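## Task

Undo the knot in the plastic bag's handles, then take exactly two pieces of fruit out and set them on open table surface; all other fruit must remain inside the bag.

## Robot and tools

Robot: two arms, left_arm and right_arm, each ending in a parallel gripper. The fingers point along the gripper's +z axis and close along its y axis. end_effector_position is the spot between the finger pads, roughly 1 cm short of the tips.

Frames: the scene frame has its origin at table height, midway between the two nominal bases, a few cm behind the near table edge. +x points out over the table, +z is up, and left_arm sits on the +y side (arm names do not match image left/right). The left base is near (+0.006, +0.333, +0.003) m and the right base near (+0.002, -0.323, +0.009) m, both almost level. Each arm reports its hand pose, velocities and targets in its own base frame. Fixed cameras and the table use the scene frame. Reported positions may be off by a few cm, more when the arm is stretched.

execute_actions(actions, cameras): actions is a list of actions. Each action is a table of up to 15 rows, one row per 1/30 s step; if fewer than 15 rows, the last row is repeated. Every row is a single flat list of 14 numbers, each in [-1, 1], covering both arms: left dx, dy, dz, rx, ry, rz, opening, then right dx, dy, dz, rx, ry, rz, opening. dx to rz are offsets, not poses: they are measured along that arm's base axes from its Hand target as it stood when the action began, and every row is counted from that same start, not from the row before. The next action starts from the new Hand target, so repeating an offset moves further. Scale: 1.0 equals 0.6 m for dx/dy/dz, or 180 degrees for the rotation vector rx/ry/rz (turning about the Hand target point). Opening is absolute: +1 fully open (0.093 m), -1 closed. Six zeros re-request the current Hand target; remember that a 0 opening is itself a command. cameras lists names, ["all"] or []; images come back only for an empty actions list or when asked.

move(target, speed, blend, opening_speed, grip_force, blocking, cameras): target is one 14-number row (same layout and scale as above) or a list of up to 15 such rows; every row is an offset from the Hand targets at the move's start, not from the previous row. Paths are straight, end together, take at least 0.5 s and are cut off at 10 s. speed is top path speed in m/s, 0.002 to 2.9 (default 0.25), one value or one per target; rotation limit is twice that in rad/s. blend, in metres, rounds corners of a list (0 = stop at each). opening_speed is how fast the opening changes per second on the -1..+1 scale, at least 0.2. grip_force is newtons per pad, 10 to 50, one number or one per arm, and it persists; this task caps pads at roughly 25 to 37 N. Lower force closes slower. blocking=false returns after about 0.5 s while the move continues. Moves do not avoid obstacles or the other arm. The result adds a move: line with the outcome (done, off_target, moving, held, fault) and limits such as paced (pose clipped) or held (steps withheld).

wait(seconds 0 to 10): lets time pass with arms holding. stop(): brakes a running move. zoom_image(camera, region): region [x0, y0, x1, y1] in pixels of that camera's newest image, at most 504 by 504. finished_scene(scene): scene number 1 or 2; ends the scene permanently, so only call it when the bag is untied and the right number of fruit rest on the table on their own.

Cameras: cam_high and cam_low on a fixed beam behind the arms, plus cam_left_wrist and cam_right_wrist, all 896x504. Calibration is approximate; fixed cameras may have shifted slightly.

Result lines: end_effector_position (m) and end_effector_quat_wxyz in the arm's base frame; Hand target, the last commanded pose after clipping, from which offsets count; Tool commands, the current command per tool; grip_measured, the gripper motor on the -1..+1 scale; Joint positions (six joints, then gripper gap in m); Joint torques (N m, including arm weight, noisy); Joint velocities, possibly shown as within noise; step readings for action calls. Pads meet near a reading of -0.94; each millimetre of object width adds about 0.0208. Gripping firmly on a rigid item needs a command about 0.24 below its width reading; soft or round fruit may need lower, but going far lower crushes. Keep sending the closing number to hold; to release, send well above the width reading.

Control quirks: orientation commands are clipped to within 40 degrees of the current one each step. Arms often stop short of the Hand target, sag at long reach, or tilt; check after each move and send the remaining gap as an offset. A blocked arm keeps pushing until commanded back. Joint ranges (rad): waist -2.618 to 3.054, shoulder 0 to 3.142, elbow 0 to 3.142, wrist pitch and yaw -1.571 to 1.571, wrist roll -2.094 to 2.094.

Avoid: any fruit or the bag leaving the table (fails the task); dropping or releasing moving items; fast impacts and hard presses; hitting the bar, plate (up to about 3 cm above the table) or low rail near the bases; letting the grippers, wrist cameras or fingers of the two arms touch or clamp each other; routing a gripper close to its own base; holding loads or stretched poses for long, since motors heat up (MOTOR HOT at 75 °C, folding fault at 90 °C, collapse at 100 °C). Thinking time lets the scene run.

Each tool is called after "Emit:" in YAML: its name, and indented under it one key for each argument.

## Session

Emit:
execute_actions:
  actions: []

Emit:
zoom_image:
  camera: "cam_high"
  region: [380, 140, 680, 340]

Scene clock: 0.00 s.
left_arm: end_effector_position=(+0.3868, -0.0039, +0.0857) grip_measured=+1.000 end_effector_quat_wxyz=(+0.587, -0.009, +0.808, +0.048) | right_arm: end_effector_position=(+0.3867, -0.0265, +0.0821) grip_measured=+1.000 end_effector_quat_wxyz=(+0.551, +0.024, +0.834, -0.024)
Joint positions: left_arm=[-0.082 1.607 0.328 0.964 -0.166 0.017 0.093] | right_arm=[-0.065 1.538 0.38 0.754 0.007 -0.012 0.093]
Joint velocities: within noise
Joint torques (N m): no reading
Heat: left arm: 25 °C; right arm: 26 °C.
Hand target: left_arm +0.3875, -0.0054, +0.0867; +0.588, -0.007, +0.808, +0.046 | right_arm +0.3887, -0.0247, +0.0860; +0.555, +0.022, +0.831, -0.022
Tool commands: left_gripper/opening=+1.0 right_gripper/opening=+1.0
camera_calibration:
cam_left_wrist: T_world_to_cam=[[0.0686596, -0.996827, -0.0402746, -0.0281183], [-0.666273, -0.0157698, -0.745541, 0.360973], [0.74254, 0.0780224, -0.665242, -0.144882], [0, 0, 0, 1]] pos_world=[0.350018, -0.0110326, 0.171606]
cam_right_wrist: T_world_to_cam=[[-0.0865711, -0.99537, 0.0417695, -0.000657367], [-0.751188, 0.037679, -0.659012, 0.385118], [0.654387, -0.0884282, -0.750971, -0.104223], [0, 0, 0, 1]] pos_world=[0.357441, -0.0243814, 0.175557]

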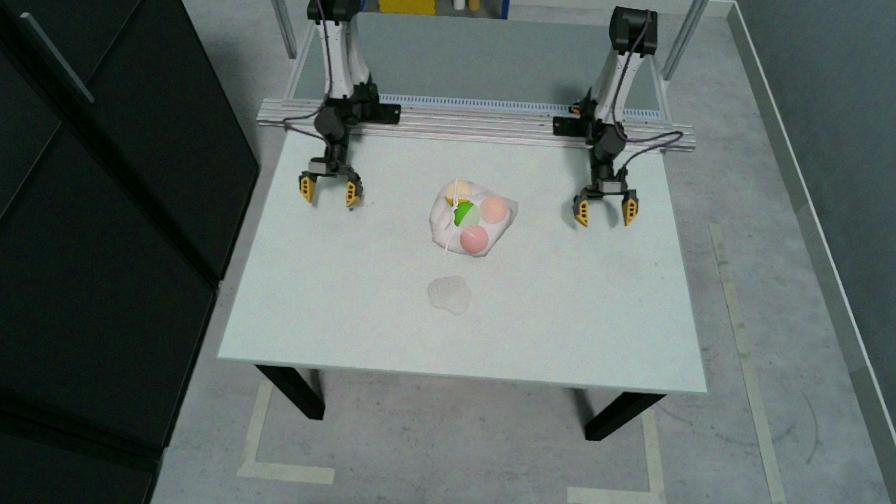

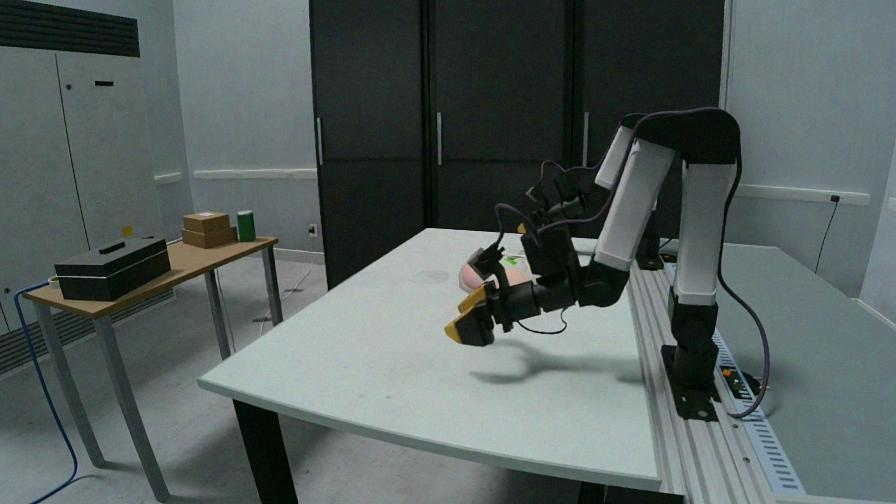

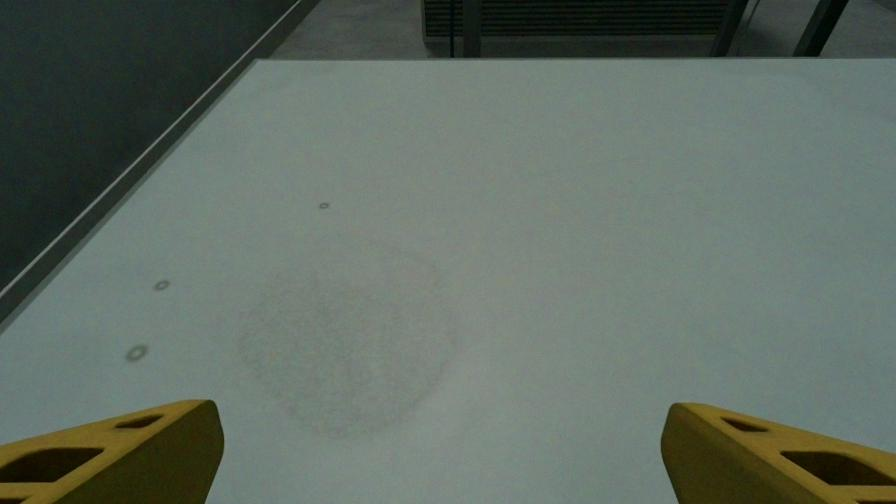

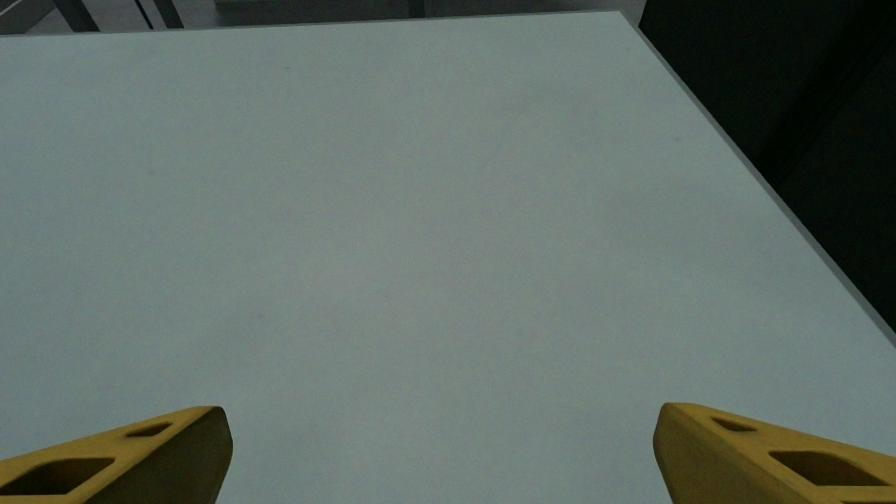

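Scaled by 1.680 from the camera's 896x504 image, which has a finer 1280x720 frame.

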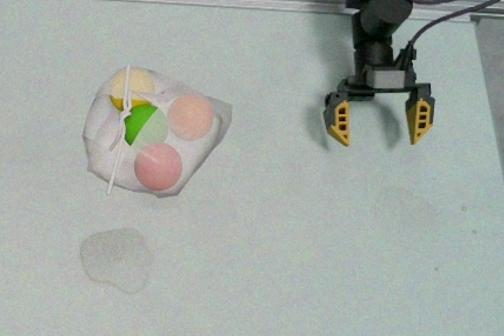

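Emit:
move:
  target:
    - [0,0,0.2,0,0,0,0.8,0,-0.1,0.25,0,0,0,0.5]
    - [-0.02,-0.43,0.38,0.286,0.334,-0.427,0.8,0,-0.1,0.25,-0.039,0.166,0.507,0.5]
  blend: [0.03,0]
  speed: 0.4
  cameras: ["cam_low","cam_high","cam_left_wrist","cam_right_wrist"]

Emit:
zoom_image:
  camera: "cam_high"
  region: [400, 150, 550, 280]

Scene clock: 5.17 s.
left_arm: end_effector_position=(+0.3767, -0.2593, +0.3185) grip_measured=+0.802 end_effector_quat_wxyz=(+0.277, +0.668, +0.689, +0.045) | right_arm: end_effector_position=(+0.3884, -0.0877, +0.2326) grip_measured=+0.501 end_effector_quat_wxyz=(+0.343, -0.530, +0.765, +0.130)
Joint positions: left_arm=[-0.601 2.08 2.628 -1.549 0.004 0.937 0.084] | right_arm=[-0.513 1.974 2.029 -1.542 -0.747 -1.692 0.069]
Joint torques (N m): left_arm=[-0.68 -8.24 7.12 1.32 0.02 0.11] | right_arm=[0.7 -7.79 8.31 0.19 -0.3 0.06]
Heat: left arm: 26 °C; right arm: 27 °C.
Hand target: left_arm +0.3755, -0.2634, +0.3147; +0.003, +0.704, +0.710, +0.003 | right_arm +0.3887, -0.0847, +0.2360; +0.195, -0.607, +0.697, +0.327
Off the commanded pose: left_arm 0.006 m, 32 deg | right_arm 0.005 m, 31 deg.
joint sent to its limit (left arm) — joint 4 (wrist pitch), lower limit. The joint targets are off in orientation, not in position.
joint sent to its limit (right arm) — joint 4 (wrist pitch), lower limit. The joint targets are off in orientation, not in position.
move: off_target (left_arm, right_arm)
camera_calibration:
cam_left_wrist: T_world_to_cam=[[-0.901315, -0.124719, -0.414821, 0.438205], [-0.154546, 0.987216, 0.0389805, 0.341141], [0.404656, 0.0992427, -0.909068, 0.247931], [0, 0, 0, 1]] pos_world=[0.347356, -0.306733, 0.393865]
cam_right_wrist: T_world_to_cam=[[0.891374, -0.408165, 0.197112, -0.43231], [-0.348127, -0.894978, -0.278965, 0.161214], [0.290274, 0.180042, -0.939854, 0.211214], [0, 0, 0, 1]] pos_world=[0.380163, -0.0701982, 0.328696]

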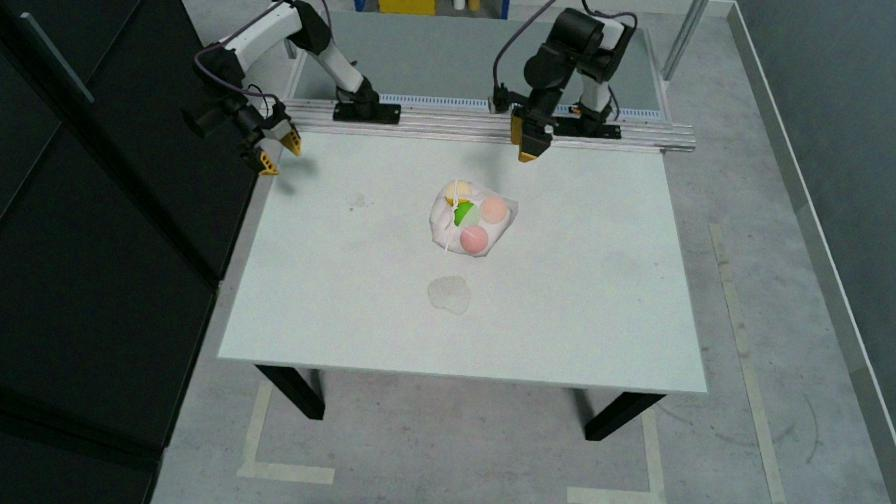

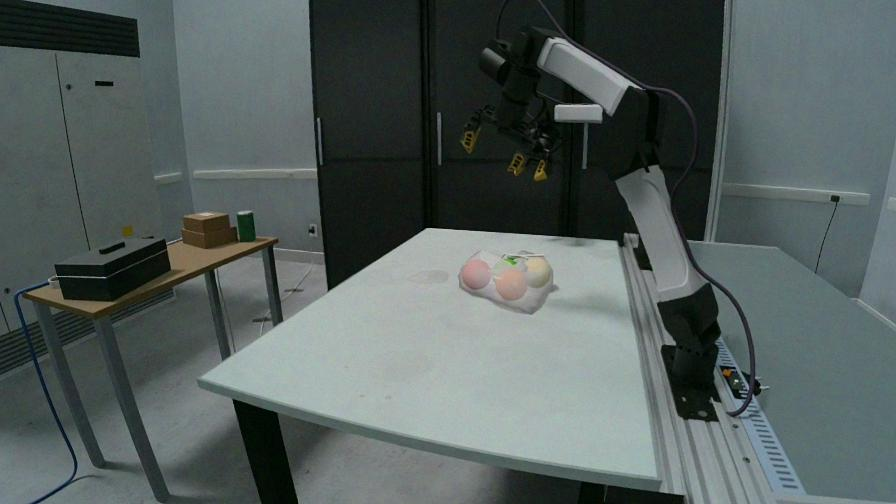

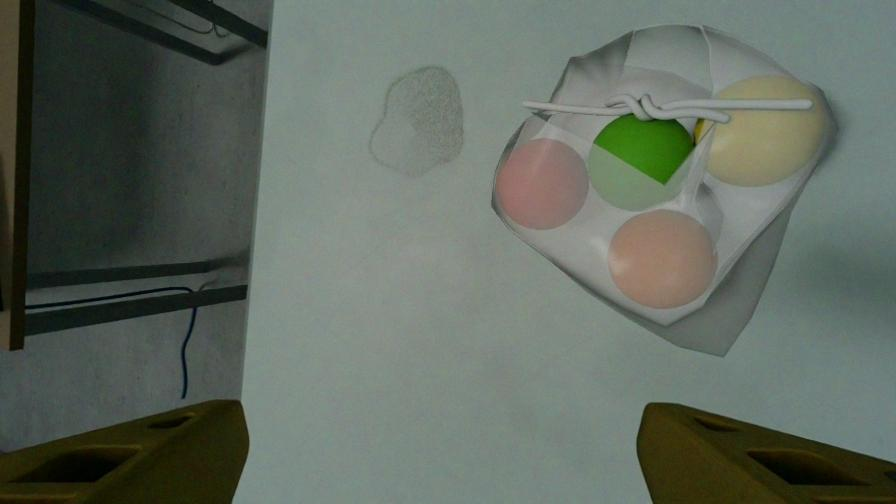

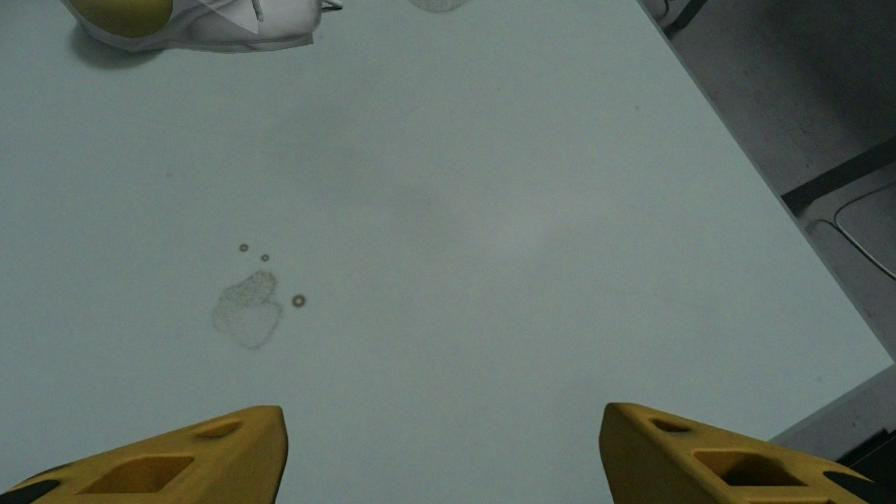

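Scaled by 3.360 from the camera's 896x504 image, which has a finer 1280x720 frame.

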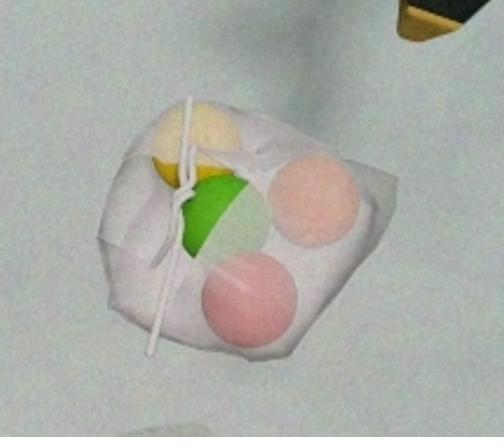

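Emit:
zoom_image:
  camera: "cam_left_wrist"
  region: [480, 20, 860, 220]

Scaled by 1.326 from the camera's 896x504 image, which has a finer 1280x720 frame.

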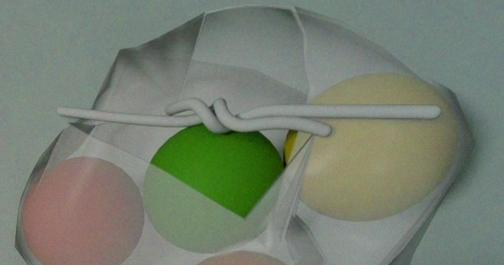

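Emit:
move:
  target:
    - [-0.141,-0.2,-0.25,0,0,0.5,1,0,0,0,0,0,0,0.5]
    - [-0.141,-0.2,-0.497,0,0,0.5,1,0,0,0,0,0,0,0.5]
    - [-0.141,-0.2,-0.497,0,0,0.5,0.0,0,0,0,0,0,0,0.5]
    - [-0.141,-0.2,-0.475,0,0,0.5,0.0,0,0,0,0,0,0,0.5]
    - [-0.1,0,-0.47,0,0,0.5,0.0,0,0,0,0,0,0,0.5]
    - [-0.0,0.3,-0.485,0,0,0.5,0.0,0,0,0,0,0,0,0.5]
  blend: [0,0,0,0.0,0.05,0]
  opening_speed: 1
  cameras: ["cam_high","cam_low"]

Emit:
zoom_image:
  camera: "cam_high"
  region: [450, 130, 620, 280]

Scene clock: 20.00 s.
left_arm: end_effector_position=(+0.3753, -0.0870, +0.0292) grip_measured=+0.450 end_effector_quat_wxyz=(-0.004, -0.011, +1.000, -0.004) | right_arm: end_effector_position=(+0.3883, -0.0879, +0.2324) grip_measured=+0.501 end_effector_quat_wxyz=(+0.342, -0.530, +0.765, +0.129)
Joint positions: left_arm=[-0.224 2.066 1.528 -1.038 0.01 -0.245 0.067] | right_arm=[-0.513 1.974 2.029 -1.542 -0.745 -1.693 0.069]
Joint torques (N m): left_arm=[0.34 -10.33 3.9 0.68 -0.19 0.13] | right_arm=[0.75 -7.84 8.4 0.2 -0.26 -0.03]
Heat: left arm: 29 °C; right arm: 28 °C.
Hand target: left_arm +0.3755, -0.0834, +0.0236; +0.000, -0.005, +1.000, +0.005 | right_arm +0.3887, -0.0846, +0.2360; +0.195, -0.607, +0.697, +0.327
Off the commanded pose: left_arm 0.007 m, 1 deg | right_arm 0.005 m, 31 deg.
joint sent to its limit (right arm) — joint 4 (wrist pitch), lower limit. The joint targets are off in orientation, not in position.
move: off_target (right_arm)
Images, in order (width x height): cam_high 896x504, cam_low 896x504.

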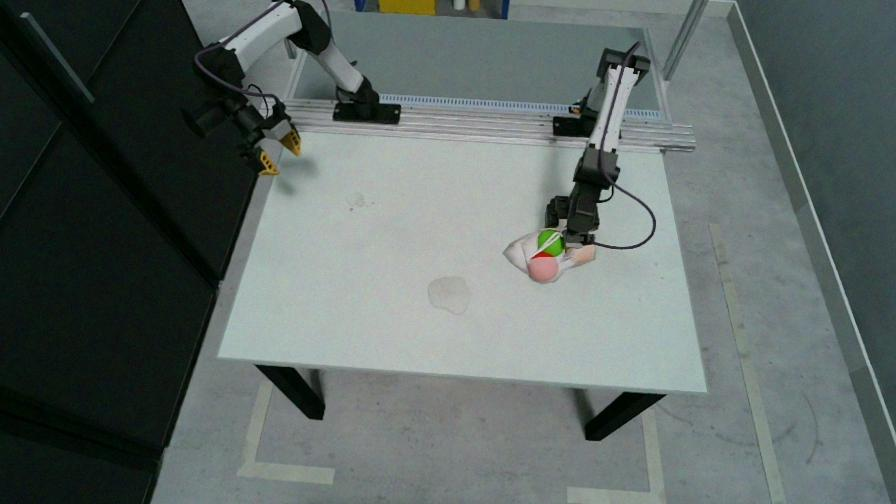

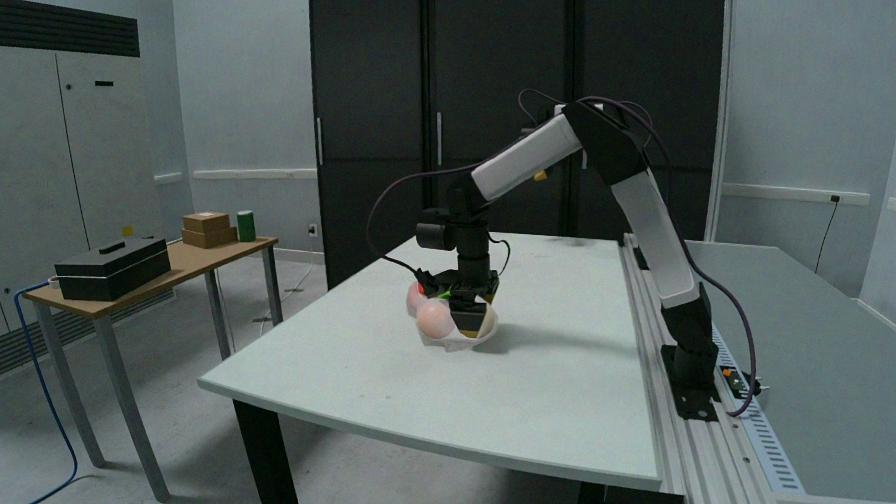

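Scaled by 2.965 from the camera's 896x504 image, which has a finer 1280x720 frame.

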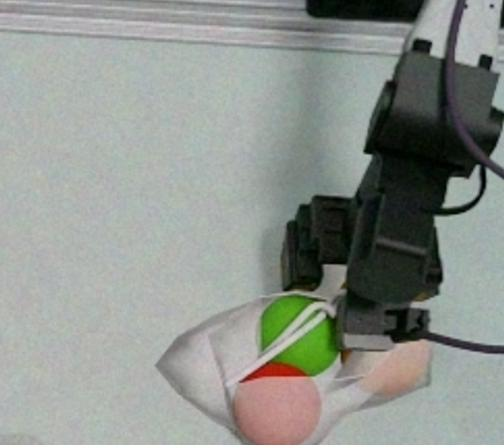

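Emit:
move:
  target:
    - [0,0,0,0,0,0,0.9,0,0,0,0,0,0,0.5]
    - [0,0,0.2,0,0,0,0.9,0,0,0,0,0,0,0.5]
    - [0,0.2,0.43,0,0,-0.5,0.9,0,0,0,0,0,0,0.5]
  opening_speed: 0.7
  cameras: ["cam_left_wrist","cam_high"]

Scene clock: 29.87 s.
left_arm: end_effector_position=(+0.3809, +0.0378, +0.2659) grip_measured=+0.898 end_effector_quat_wxyz=(+0.100, +0.690, +0.706, +0.121) | right_arm: end_effector_position=(+0.3883, -0.0879, +0.2324) grip_measured=+0.501 end_effector_quat_wxyz=(+0.342, -0.530, +0.765, +0.129)
Joint positions: left_arm=[0.098 1.842 2.136 -1.55 -0.002 1.647 0.088] | right_arm=[-0.513 1.974 2.029 -1.542 -0.745 -1.693 0.069]
Joint torques (N m): left_arm=[0.23 -10.4 7.69 0.83 0.14 0.09] | right_arm=[0.72 -7.83 8.29 0.2 -0.29 -0.03]
Heat: left arm: 32 °C; right arm: 29 °C.
Hand target: left_arm +0.3754, +0.0366, +0.2816; +0.003, +0.704, +0.710, +0.003 | right_arm +0.3887, -0.0846, +0.2360; +0.195, -0.607, +0.697, +0.327
Off the commanded pose: left_arm 0.017 m, 18 deg | right_arm 0.005 m, 31 deg.
joint sent to its limit (left arm) — joint 4 (wrist pitch), lower limit. The joint targets are off in orientation, not in position.
joint sent to its limit (right arm) — joint 4 (wrist pitch), lower limit. The joint targets are off in orientation, not in position.
move: off_target (left_arm, right_arm)
camera_calibration:
cam_left_wrist: T_world_to_cam=[[-0.953164, -0.0431808, -0.299356, 0.443176], [-0.167246, 0.899918, 0.40271, -0.0379729], [0.252007, 0.433915, -0.864992, 0.202708], [0, 0, 0, 1]] pos_world=[0.364984, -0.0346487, 0.3233]
Images, in order (width x height): cam_high 896x504, cam_left_wrist 896x504.

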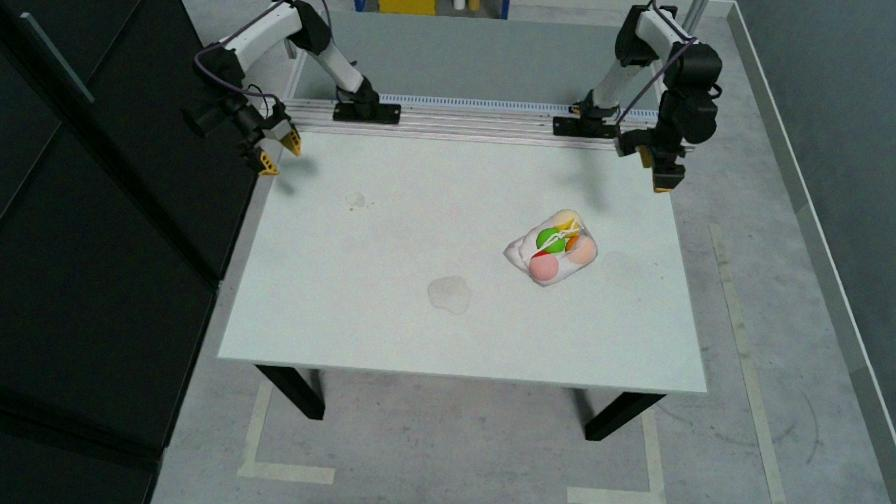

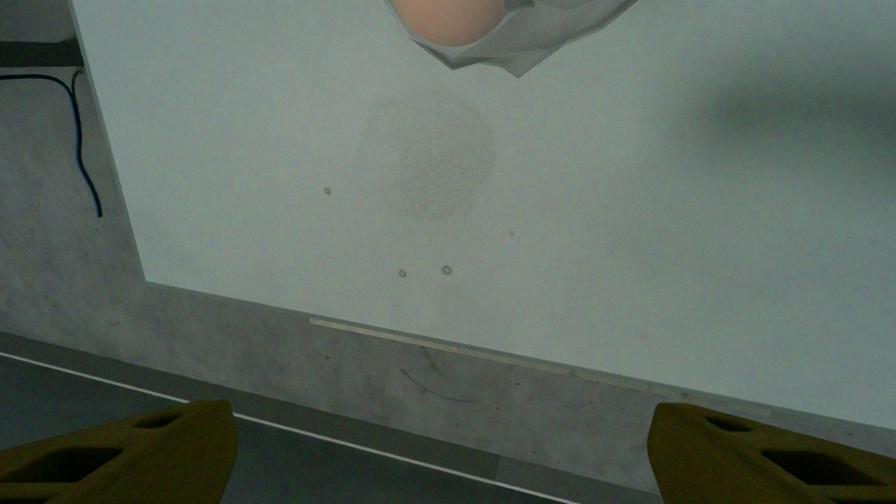

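Emit:
move:
  target: [0,-0.19,-0.03,0,0,0,0.9,0,0,0,0,0,0,0.5]
  cameras: ["cam_left_wrist","cam_high"]

Emit:
zoom_image:
  camera: "cam_high"
  region: [470, 190, 630, 300]

Scene clock: 31.90 s.
left_arm: end_effector_position=(+0.3756, -0.0738, +0.2660) grip_measured=+0.898 end_effector_quat_wxyz=(+0.126, +0.698, +0.698, +0.094) | right_arm: end_effector_position=(+0.3883, -0.0879, +0.2324) grip_measured=+0.501 end_effector_quat_wxyz=(+0.342, -0.530, +0.765, +0.129)
Joint positions: left_arm=[-0.201 1.842 2.136 -1.55 -0.017 1.372 0.088] | right_arm=[-0.513 1.974 2.029 -1.542 -0.745 -1.693 0.069]
Joint torques (N m): left_arm=[-0.16 -7.04 7.12 0.86 0.19 -0.11] | right_arm=[0.69 -7.84 8.36 0.19 -0.3 -0.04]
Heat: left arm: 32 °C; right arm: 29 °C.
Hand target: left_arm +0.3753, -0.0774, +0.2636; +0.003, +0.704, +0.710, +0.003 | right_arm +0.3887, -0.0846, +0.2360; +0.195, -0.607, +0.697, +0.327
Off the commanded pose: left_arm 0.004 m, 18 deg | right_arm 0.005 m, 31 deg.
joint sent to its limit (left arm) — joint 4 (wrist pitch), lower limit. The joint targets are off in orientation, not in position.
joint sent to its limit (right arm) — joint 4 (wrist pitch), lower limit. The joint targets are off in orientation, not in position.
move: off_target (left_arm, right_arm)
camera_calibration:
cam_left_wrist: T_world_to_cam=[[-0.954713, -0.0325366, -0.295743, 0.433662], [-0.136489, 0.931134, 0.338173, 0.0694481], [0.264374, 0.363224, -0.893406, 0.250088], [0, 0, 0, 1]] pos_world=[0.357385, -0.141394, 0.328197]
Images, in order (width x height): cam_high 896x504, cam_left_wrist 896x504.

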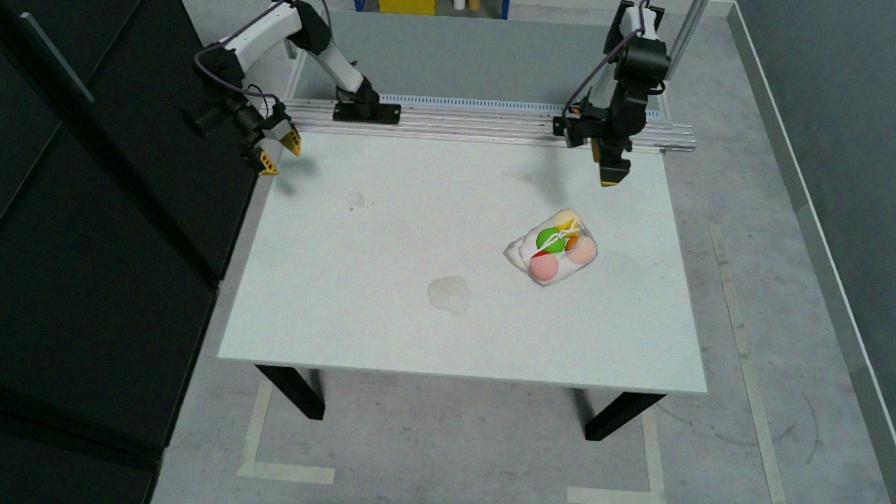

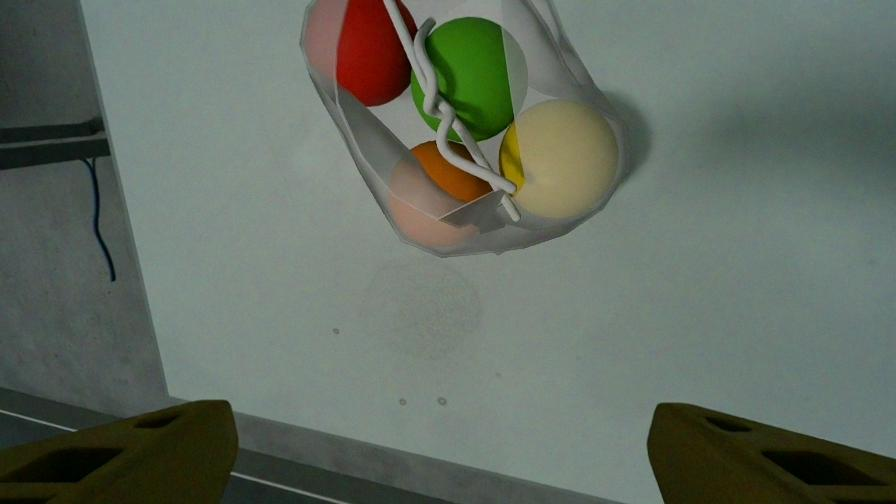

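Scaled by 3.150 from the camera's 896x504 image, which has a finer 1280x720 frame.

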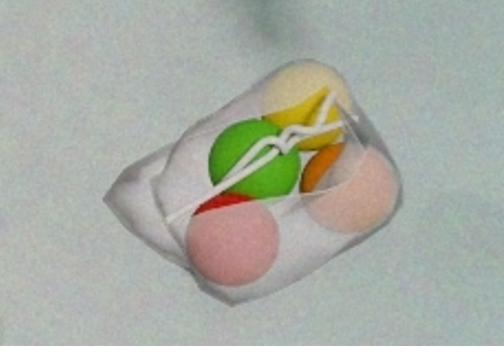

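Emit:
move:
  target: [0,-0.12,-0.04,0,0,0,0.9,0,0,0,0,0,0,0.5]
  cameras: ["cam_left_wrist"]

Emit:
zoom_image:
  camera: "cam_left_wrist"
  region: [260, 40, 660, 340]

Scene clock: 33.87 s.
left_arm: end_effector_position=(+0.3757, -0.1443, +0.2390) grip_measured=+0.898 end_effector_quat_wxyz=(+0.112, +0.700, +0.703, +0.058) | right_arm: end_effector_position=(+0.3883, -0.0879, +0.2324) grip_measured=+0.501 end_effector_quat_wxyz=(+0.342, -0.530, +0.765, +0.129)
Joint positions: left_arm=[-0.374 1.95 2.183 -1.552 -0.017 1.195 0.088] | right_arm=[-0.513 1.974 2.029 -1.542 -0.745 -1.693 0.069]
Joint torques (N m): left_arm=[-0.34 -8.18 7.9 0.76 0.19 -0.11] | right_arm=[0.72 -7.8 8.32 0.2 -0.28 -0.02]
Heat: left arm: 32 °C; right arm: 29 °C.
Hand target: left_arm +0.3755, -0.1494, +0.2396; +0.003, +0.704, +0.710, +0.003 | right_arm +0.3887, -0.0846, +0.2360; +0.195, -0.607, +0.697, +0.327
Off the commanded pose: left_arm 0.005 m, 14 deg | right_arm 0.005 m, 31 deg.
joint sent to its limit (left arm) — joint 4 (wrist pitch), lower limit. The joint targets are off in orientation, not in position.
joint sent to its limit (right arm) — joint 4 (wrist pitch), lower limit. The joint targets are off in orientation, not in position.
move: off_target (left_arm, right_arm)
camera_calibration:
cam_left_wrist: T_world_to_cam=[[-0.9735, -0.0373409, -0.22562, 0.413215], [-0.109996, 0.941417, 0.318802, 0.140357], [0.200498, 0.335171, -0.920576, 0.278081], [0, 0, 0, 1]] pos_world=[0.361948, -0.20991, 0.304478]
Images, in order (width x height): cam_left_wrist 896x504.

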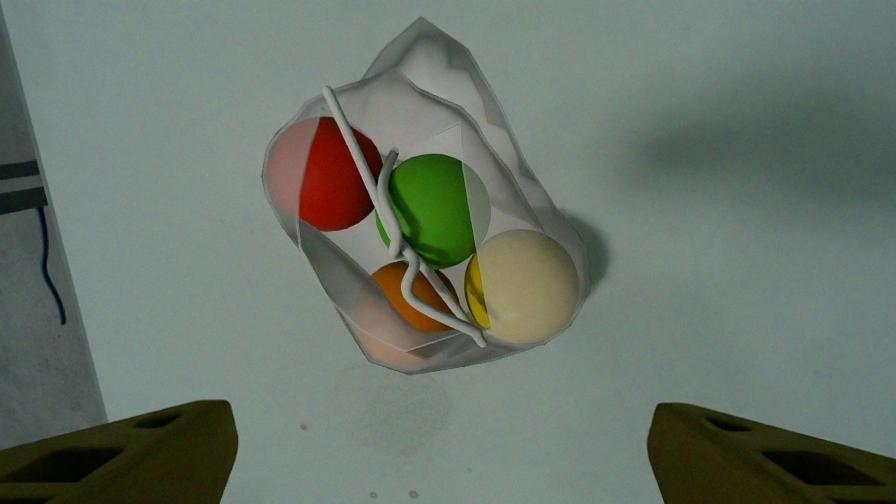

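Scaled by 1.260 from the camera's 896x504 image, which has a finer 1280x720 frame.

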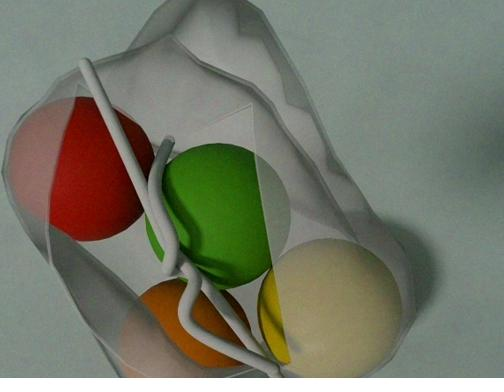

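Emit:
zoom_image:
  camera: "cam_left_wrist"
  region: [360, 130, 520, 370]

Emit:
execute_actions:
  actions: []
  cameras: ["cam_low","cam_right_wrist"]

Emit:
zoom_image:
  camera: "cam_low"
  region: [380, 200, 580, 320]

Scaled by 2.100 from the camera's 896x504 image, which has a finer 1280x720 frame.

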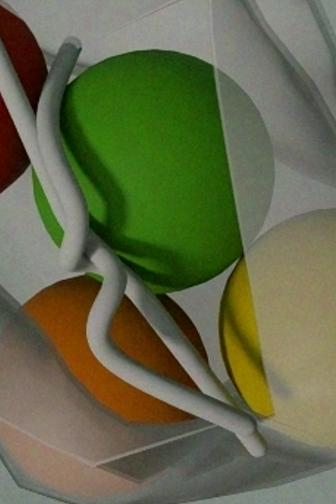

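Scene clock: 34.73 s.
left_arm: end_effector_position=(+0.3757, -0.1443, +0.2390) grip_measured=+0.898 end_effector_quat_wxyz=(+0.112, +0.700, +0.703, +0.058) | right_arm: end_effector_position=(+0.3883, -0.0879, +0.2324) grip_measured=+0.501 end_effector_quat_wxyz=(+0.342, -0.530, +0.765, +0.129)
Joint positions: left_arm=[-0.374 1.95 2.183 -1.552 -0.017 1.195 0.088] | right_arm=[-0.513 1.974 2.029 -1.542 -0.745 -1.693 0.069]
Joint velocities: within noise
Joint torques (N m): left_arm=[-0.34 -8.13 7.94 0.77 0.19 -0.11] | right_arm=[0.68 -7.9 8.31 0.19 -0.27 -0.02]
Heat: left arm: 32 °C; right arm: 29 °C.
Hand target: left_arm +0.3755, -0.1494, +0.2396; +0.003, +0.704, +0.710, +0.003 | right_arm +0.3887, -0.0846, +0.2360; +0.195, -0.607, +0.697, +0.327
Tool commands: left_gripper/opening=+0.9 right_gripper/opening=+0.5
Off the commanded pose: left_arm 0.005 m, 14 deg | right_arm 0.005 m, 31 deg.
camera_calibration:
cam_right_wrist: T_world_to_cam=[[0.891778, -0.406889, 0.197921, -0.432489], [-0.347305, -0.895915, -0.276974, 0.160072], [0.290018, 0.178261, -0.940273, 0.21107], [0, 0, 0, 1]] pos_world=[0.380064, -0.0701896, 0.328398]
Images, in order (width x height): cam_low 896x504, cam_right_wrist 896x504.

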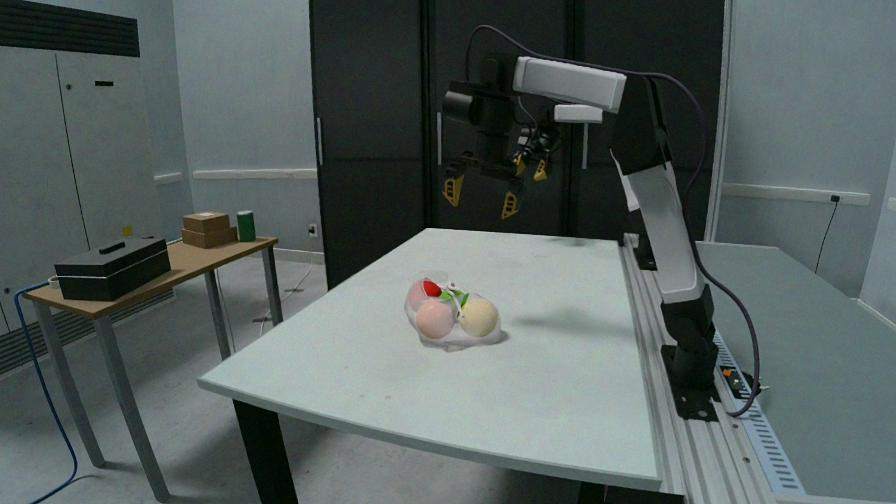

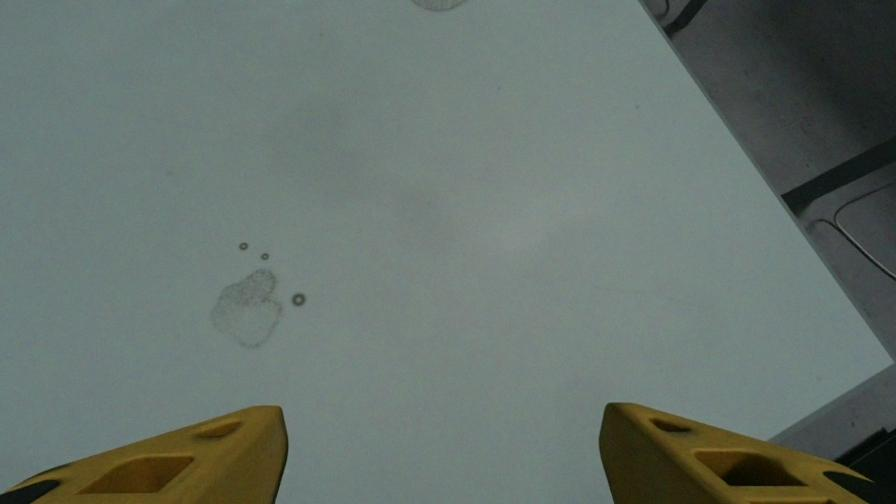

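Scaled by 2.520 from the camera's 896x504 image, which has a finer 1280x720 frame.

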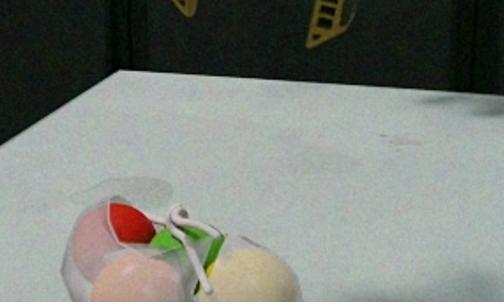

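Emit:
move:
  target:
    - [0.056,0.131,-0.21,0,0,0.25,-0.1,0,0,0,0,0,0,0.5]
    - [0.056,0.131,-0.34,0,0,0.25,-0.1,0,0,0,0,0,0,0.5]
  cameras: ["cam_left_wrist","cam_high"]

Emit:
zoom_image:
  camera: "cam_left_wrist"
  region: [200, 200, 700, 504]

Scene clock: 40.17 s.
left_arm: end_effector_position=(+0.4141, -0.0651, +0.0462) grip_measured=-0.099 end_effector_quat_wxyz=(+0.013, +0.378, +0.925, +0.014) | right_arm: end_effector_position=(+0.3883, -0.0879, +0.2324) grip_measured=+0.501 end_effector_quat_wxyz=(+0.342, -0.530, +0.765, +0.129)
Joint positions: left_arm=[-0.165 2.146 1.72 -1.113 -0.022 0.612 0.04] | right_arm=[-0.513 1.974 2.029 -1.542 -0.745 -1.693 0.069]
Joint torques (N m): left_arm=[-0.49 -9.87 4.7 0.55 0.25 -0.1] | right_arm=[0.72 -7.86 8.34 0.2 -0.26 -0.02]
Heat: left arm: 33 °C; right arm: 30 °C.
Hand target: left_arm +0.4090, -0.0708, +0.0356; +0.002, +0.378, +0.926, +0.004 | right_arm +0.3887, -0.0846, +0.2360; +0.195, -0.607, +0.697, +0.327
Off the commanded pose: left_arm 0.013 m, 2 deg | right_arm 0.005 m, 31 deg.
joint sent to its limit (right arm) — joint 4 (wrist pitch), lower limit. The joint targets are off in orientation, not in position.
move: off_target (left_arm, right_arm)
camera_calibration:
cam_left_wrist: T_world_to_cam=[[-0.681835, -0.731045, -0.0259424, 0.234869], [-0.679535, 0.619867, 0.392424, 0.343063], [-0.270799, 0.285198, -0.919418, 0.258177], [0, 0, 0, 1]] pos_world=[0.463179, -0.114585, 0.108839]
Images, in order (width x height): cam_high 896x504, cam_left_wrist 896x504.

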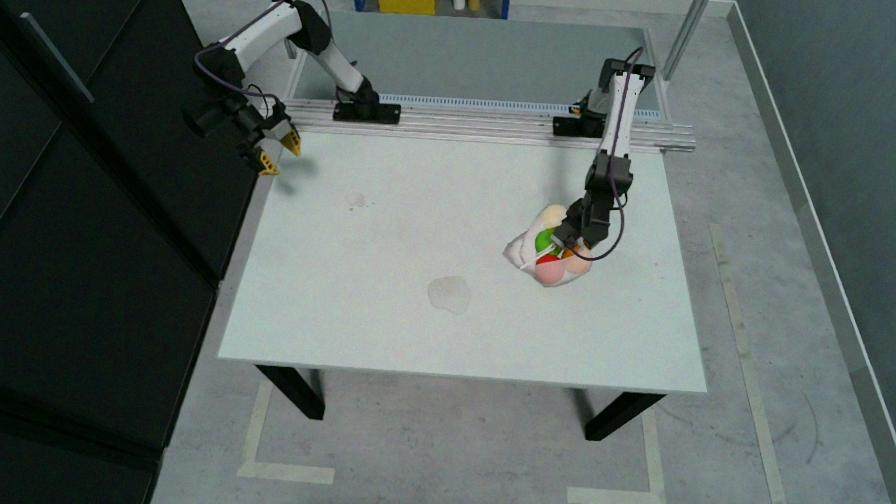

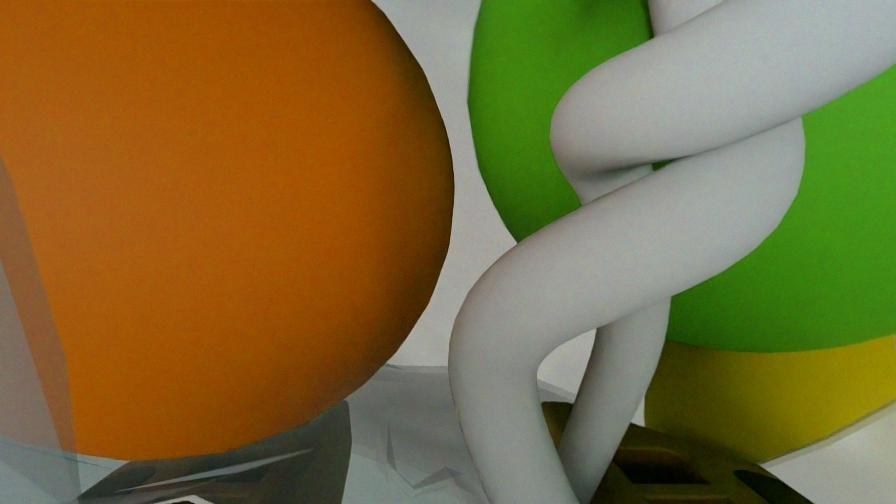

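Scaled by 1.008 from the camera's 896x504 image, which has a finer 1280x720 frame.

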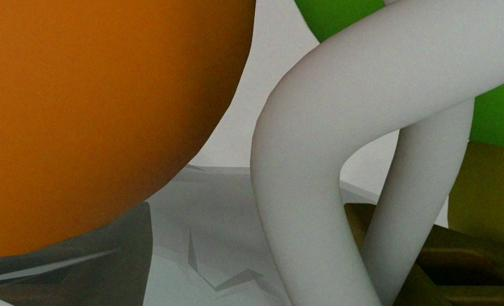

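Emit:
move:
  target: [0,0,0,0,0,0,-1,0,0,0,0,0,0,0.3]
  cameras: ["cam_left_wrist"]

Scene clock: 41.07 s.
left_arm: end_effector_position=(+0.4141, -0.0651, +0.0462) grip_measured=-0.903 end_effector_quat_wxyz=(+0.013, +0.378, +0.925, +0.014) | right_arm: end_effector_position=(+0.3883, -0.0879, +0.2323) grip_measured=+0.301 end_effector_quat_wxyz=(+0.342, -0.530, +0.765, +0.129)
Joint positions: left_arm=[-0.165 2.146 1.72 -1.113 -0.022 0.612 0.002] | right_arm=[-0.513 1.974 2.029 -1.542 -0.745 -1.694 0.06]
Joint torques (N m): left_arm=[-0.51 -9.87 4.81 0.55 0.2 -0.11] | right_arm=[0.65 -7.88 8.32 0.19 -0.28 0]
Heat: left arm: 33 °C; right arm: 30 °C.
Hand target: left_arm +0.4090, -0.0708, +0.0356; +0.002, +0.378, +0.926, +0.004 | right_arm +0.3887, -0.0847, +0.2360; +0.195, -0.607, +0.697, +0.327
Off the commanded pose: left_arm 0.013 m, 2 deg | right_arm 0.005 m, 31 deg.
joint sent to its limit (right arm) — joint 4 (wrist pitch), lower limit. The joint targets are off in orientation, not in position.
move: off_target (left_arm, right_arm)
camera_calibration:
cam_left_wrist: T_world_to_cam=[[-0.68187, -0.731022, -0.025683, 0.234791], [-0.679501, 0.620033, 0.392221, 0.343021], [-0.270798, 0.284896, -0.919512, 0.258125], [0, 0, 0, 1]] pos_world=[0.463079, -0.114585, 0.108839]
Images, in order (width x height): cam_left_wrist 896x504.

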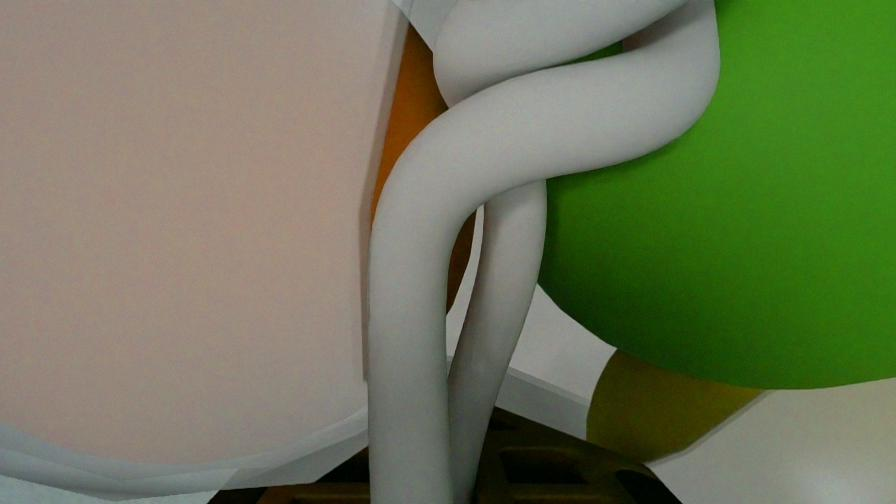

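Emit:
move:
  target: [0,0,0,0,0,0,-1,0.1,0.7,-0.1,0,0,0,0.3]
  cameras: ["cam_right_wrist","cam_high"]

Scene clock: 44.33 s.
left_arm: end_effector_position=(+0.4141, -0.0651, +0.0462) grip_measured=-0.903 end_effector_quat_wxyz=(+0.013, +0.378, +0.925, +0.014) | right_arm: end_effector_position=(+0.4505, +0.3313, +0.1825) grip_measured=+0.301 end_effector_quat_wxyz=(+0.250, -0.592, +0.700, +0.313)
Joint positions: left_arm=[-0.165 2.146 1.72 -1.113 -0.022 0.612 0.002] | right_arm=[0.429 2.604 2.843 -1.411 -0.741 -0.817 0.06]
Joint torques (N m): left_arm=[-0.53 -9.89 4.78 0.55 0.21 -0.09] | right_arm=[0.1 -9.96 8.31 0.84 -0.42 0.14]
Heat: left arm: 33 °C; right arm: 30 °C.
Hand target: left_arm +0.4090, -0.0708, +0.0356; +0.002, +0.378, +0.926, +0.004 | right_arm +0.4487, +0.3354, +0.1760; +0.195, -0.607, +0.697, +0.327
Off the commanded pose: left_arm 0.013 m, 2 deg | right_arm 0.008 m, 7 deg.
elbow stopped short (right arm): the move would have taken joint 3 (elbow) straighter than the controller allows.
move: off_target (left_arm, right_arm)
camera_calibration:
cam_right_wrist: T_world_to_cam=[[0.987546, -0.113144, -0.109318, -0.391903], [-0.14509, -0.923639, -0.354739, 0.475677], [-0.0608336, 0.366182, -0.928553, 0.165084], [0, 0, 0, 1]] pos_world=[0.466082, 0.334561, 0.279188]
Images, in order (width x height): cam_high 896x504, cam_right_wrist 896x504.

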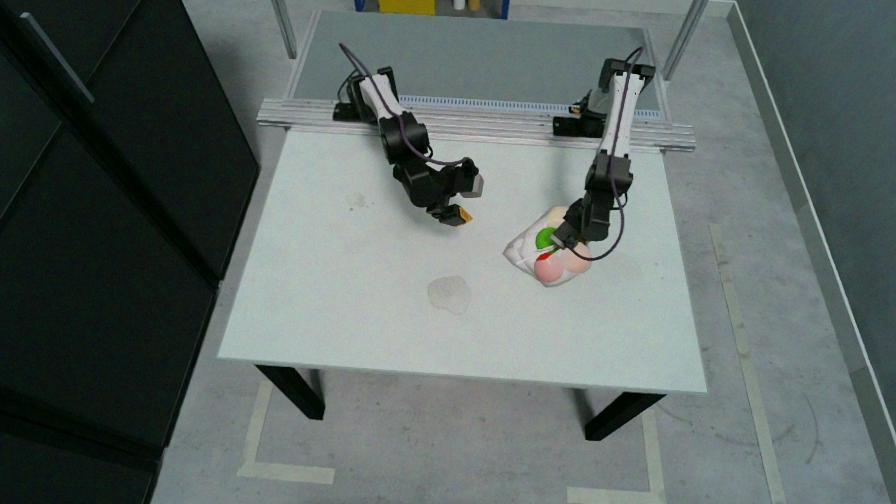

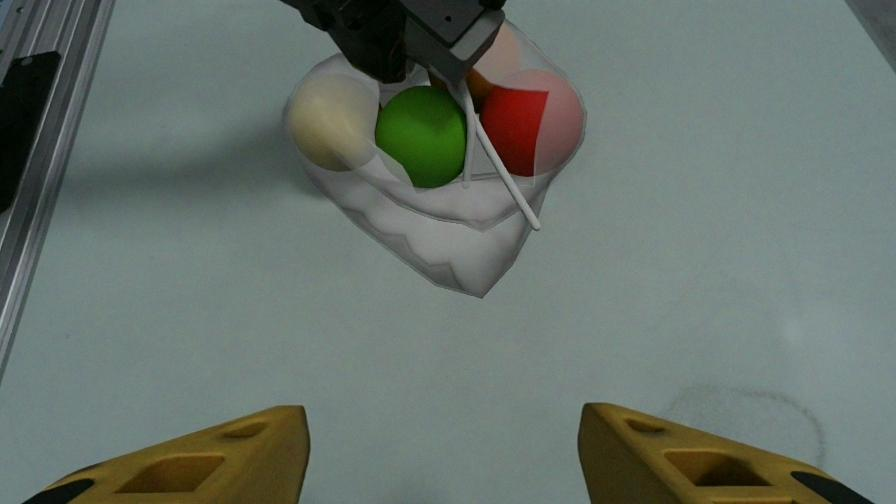

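Emit:
zoom_image:
  camera: "cam_right_wrist"
  region: [360, 40, 600, 310]

Scaled by 1.867 from the camera's 896x504 image, which has a finer 1280x720 frame.

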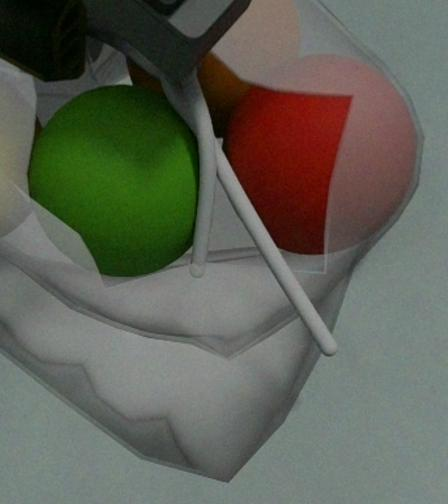

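Emit:
move:
  target:
    - [0,0,0,0,0,0,-1,0.08,0.14,-0.08,0,0,0.12,-0.1]
    - [0,0,0,0,0,0,-1,0.08,0.249,-0.22,0,0,0.12,-0.1]
  cameras: ["cam_right_wrist","cam_left_wrist"]

Scene clock: 49.50 s.
left_arm: end_effector_position=(+0.4141, -0.0651, +0.0462) grip_measured=-0.903 end_effector_quat_wxyz=(+0.013, +0.378, +0.925, +0.014) | right_arm: end_effector_position=(+0.4957, +0.4784, +0.0514) grip_measured=-0.099 end_effector_quat_wxyz=(-0.384, +0.611, -0.614, -0.319)
Joint positions: left_arm=[-0.165 2.146 1.72 -1.113 -0.022 0.612 0.002] | right_arm=[0.605 2.975 2.845 -0.604 -0.723 -0.627 0.04]
Joint torques (N m): left_arm=[-0.51 -9.87 4.71 0.54 0.21 -0.09] | right_arm=[0.38 -11.89 9.28 1.77 -0.12 0.18]
Heat: left arm: 34 °C; right arm: 31 °C.
Hand target: left_arm +0.4090, -0.0708, +0.0356; +0.002, +0.378, +0.926, +0.004 | right_arm +0.4968, +0.4847, +0.0440; -0.130, +0.727, -0.571, -0.358
Off the commanded pose: left_arm 0.013 m, 2 deg | right_arm 0.010 m, 33 deg.
elbow stopped short (right arm): the move would have taken joint 3 (elbow) straighter than the controller allows.
move: off_target (left_arm, right_arm)
camera_calibration:
cam_left_wrist: T_world_to_cam=[[-0.68187, -0.731022, -0.025683, 0.234791], [-0.679501, 0.620033, 0.392221, 0.343021], [-0.270798, 0.284896, -0.919512, 0.258125], [0, 0, 0, 1]] pos_world=[0.463079, -0.114585, 0.108839]
cam_right_wrist: T_world_to_cam=[[0.992015, -0.0648802, 0.108154, -0.470665], [0.00668339, -0.829288, -0.558782, 0.461673], [0.125945, 0.555043, -0.822232, -0.196219], [0, 0, 0, 1]] pos_world=[0.488534, 0.461233, 0.147542]
Images, in order (width x height): cam_left_wrist 896x504, cam_right_wrist 896x504.

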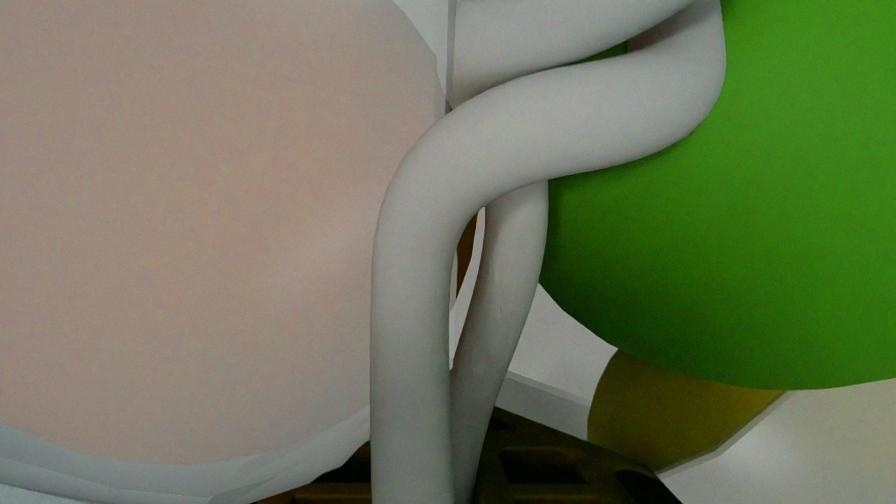

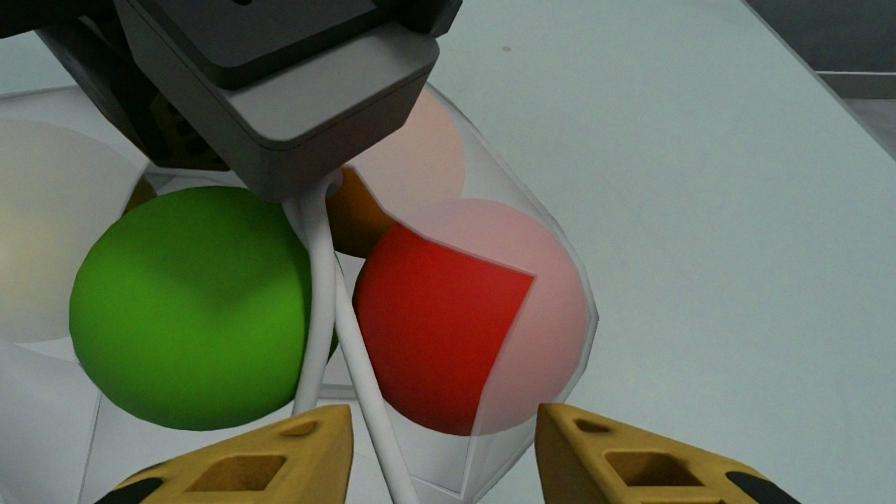

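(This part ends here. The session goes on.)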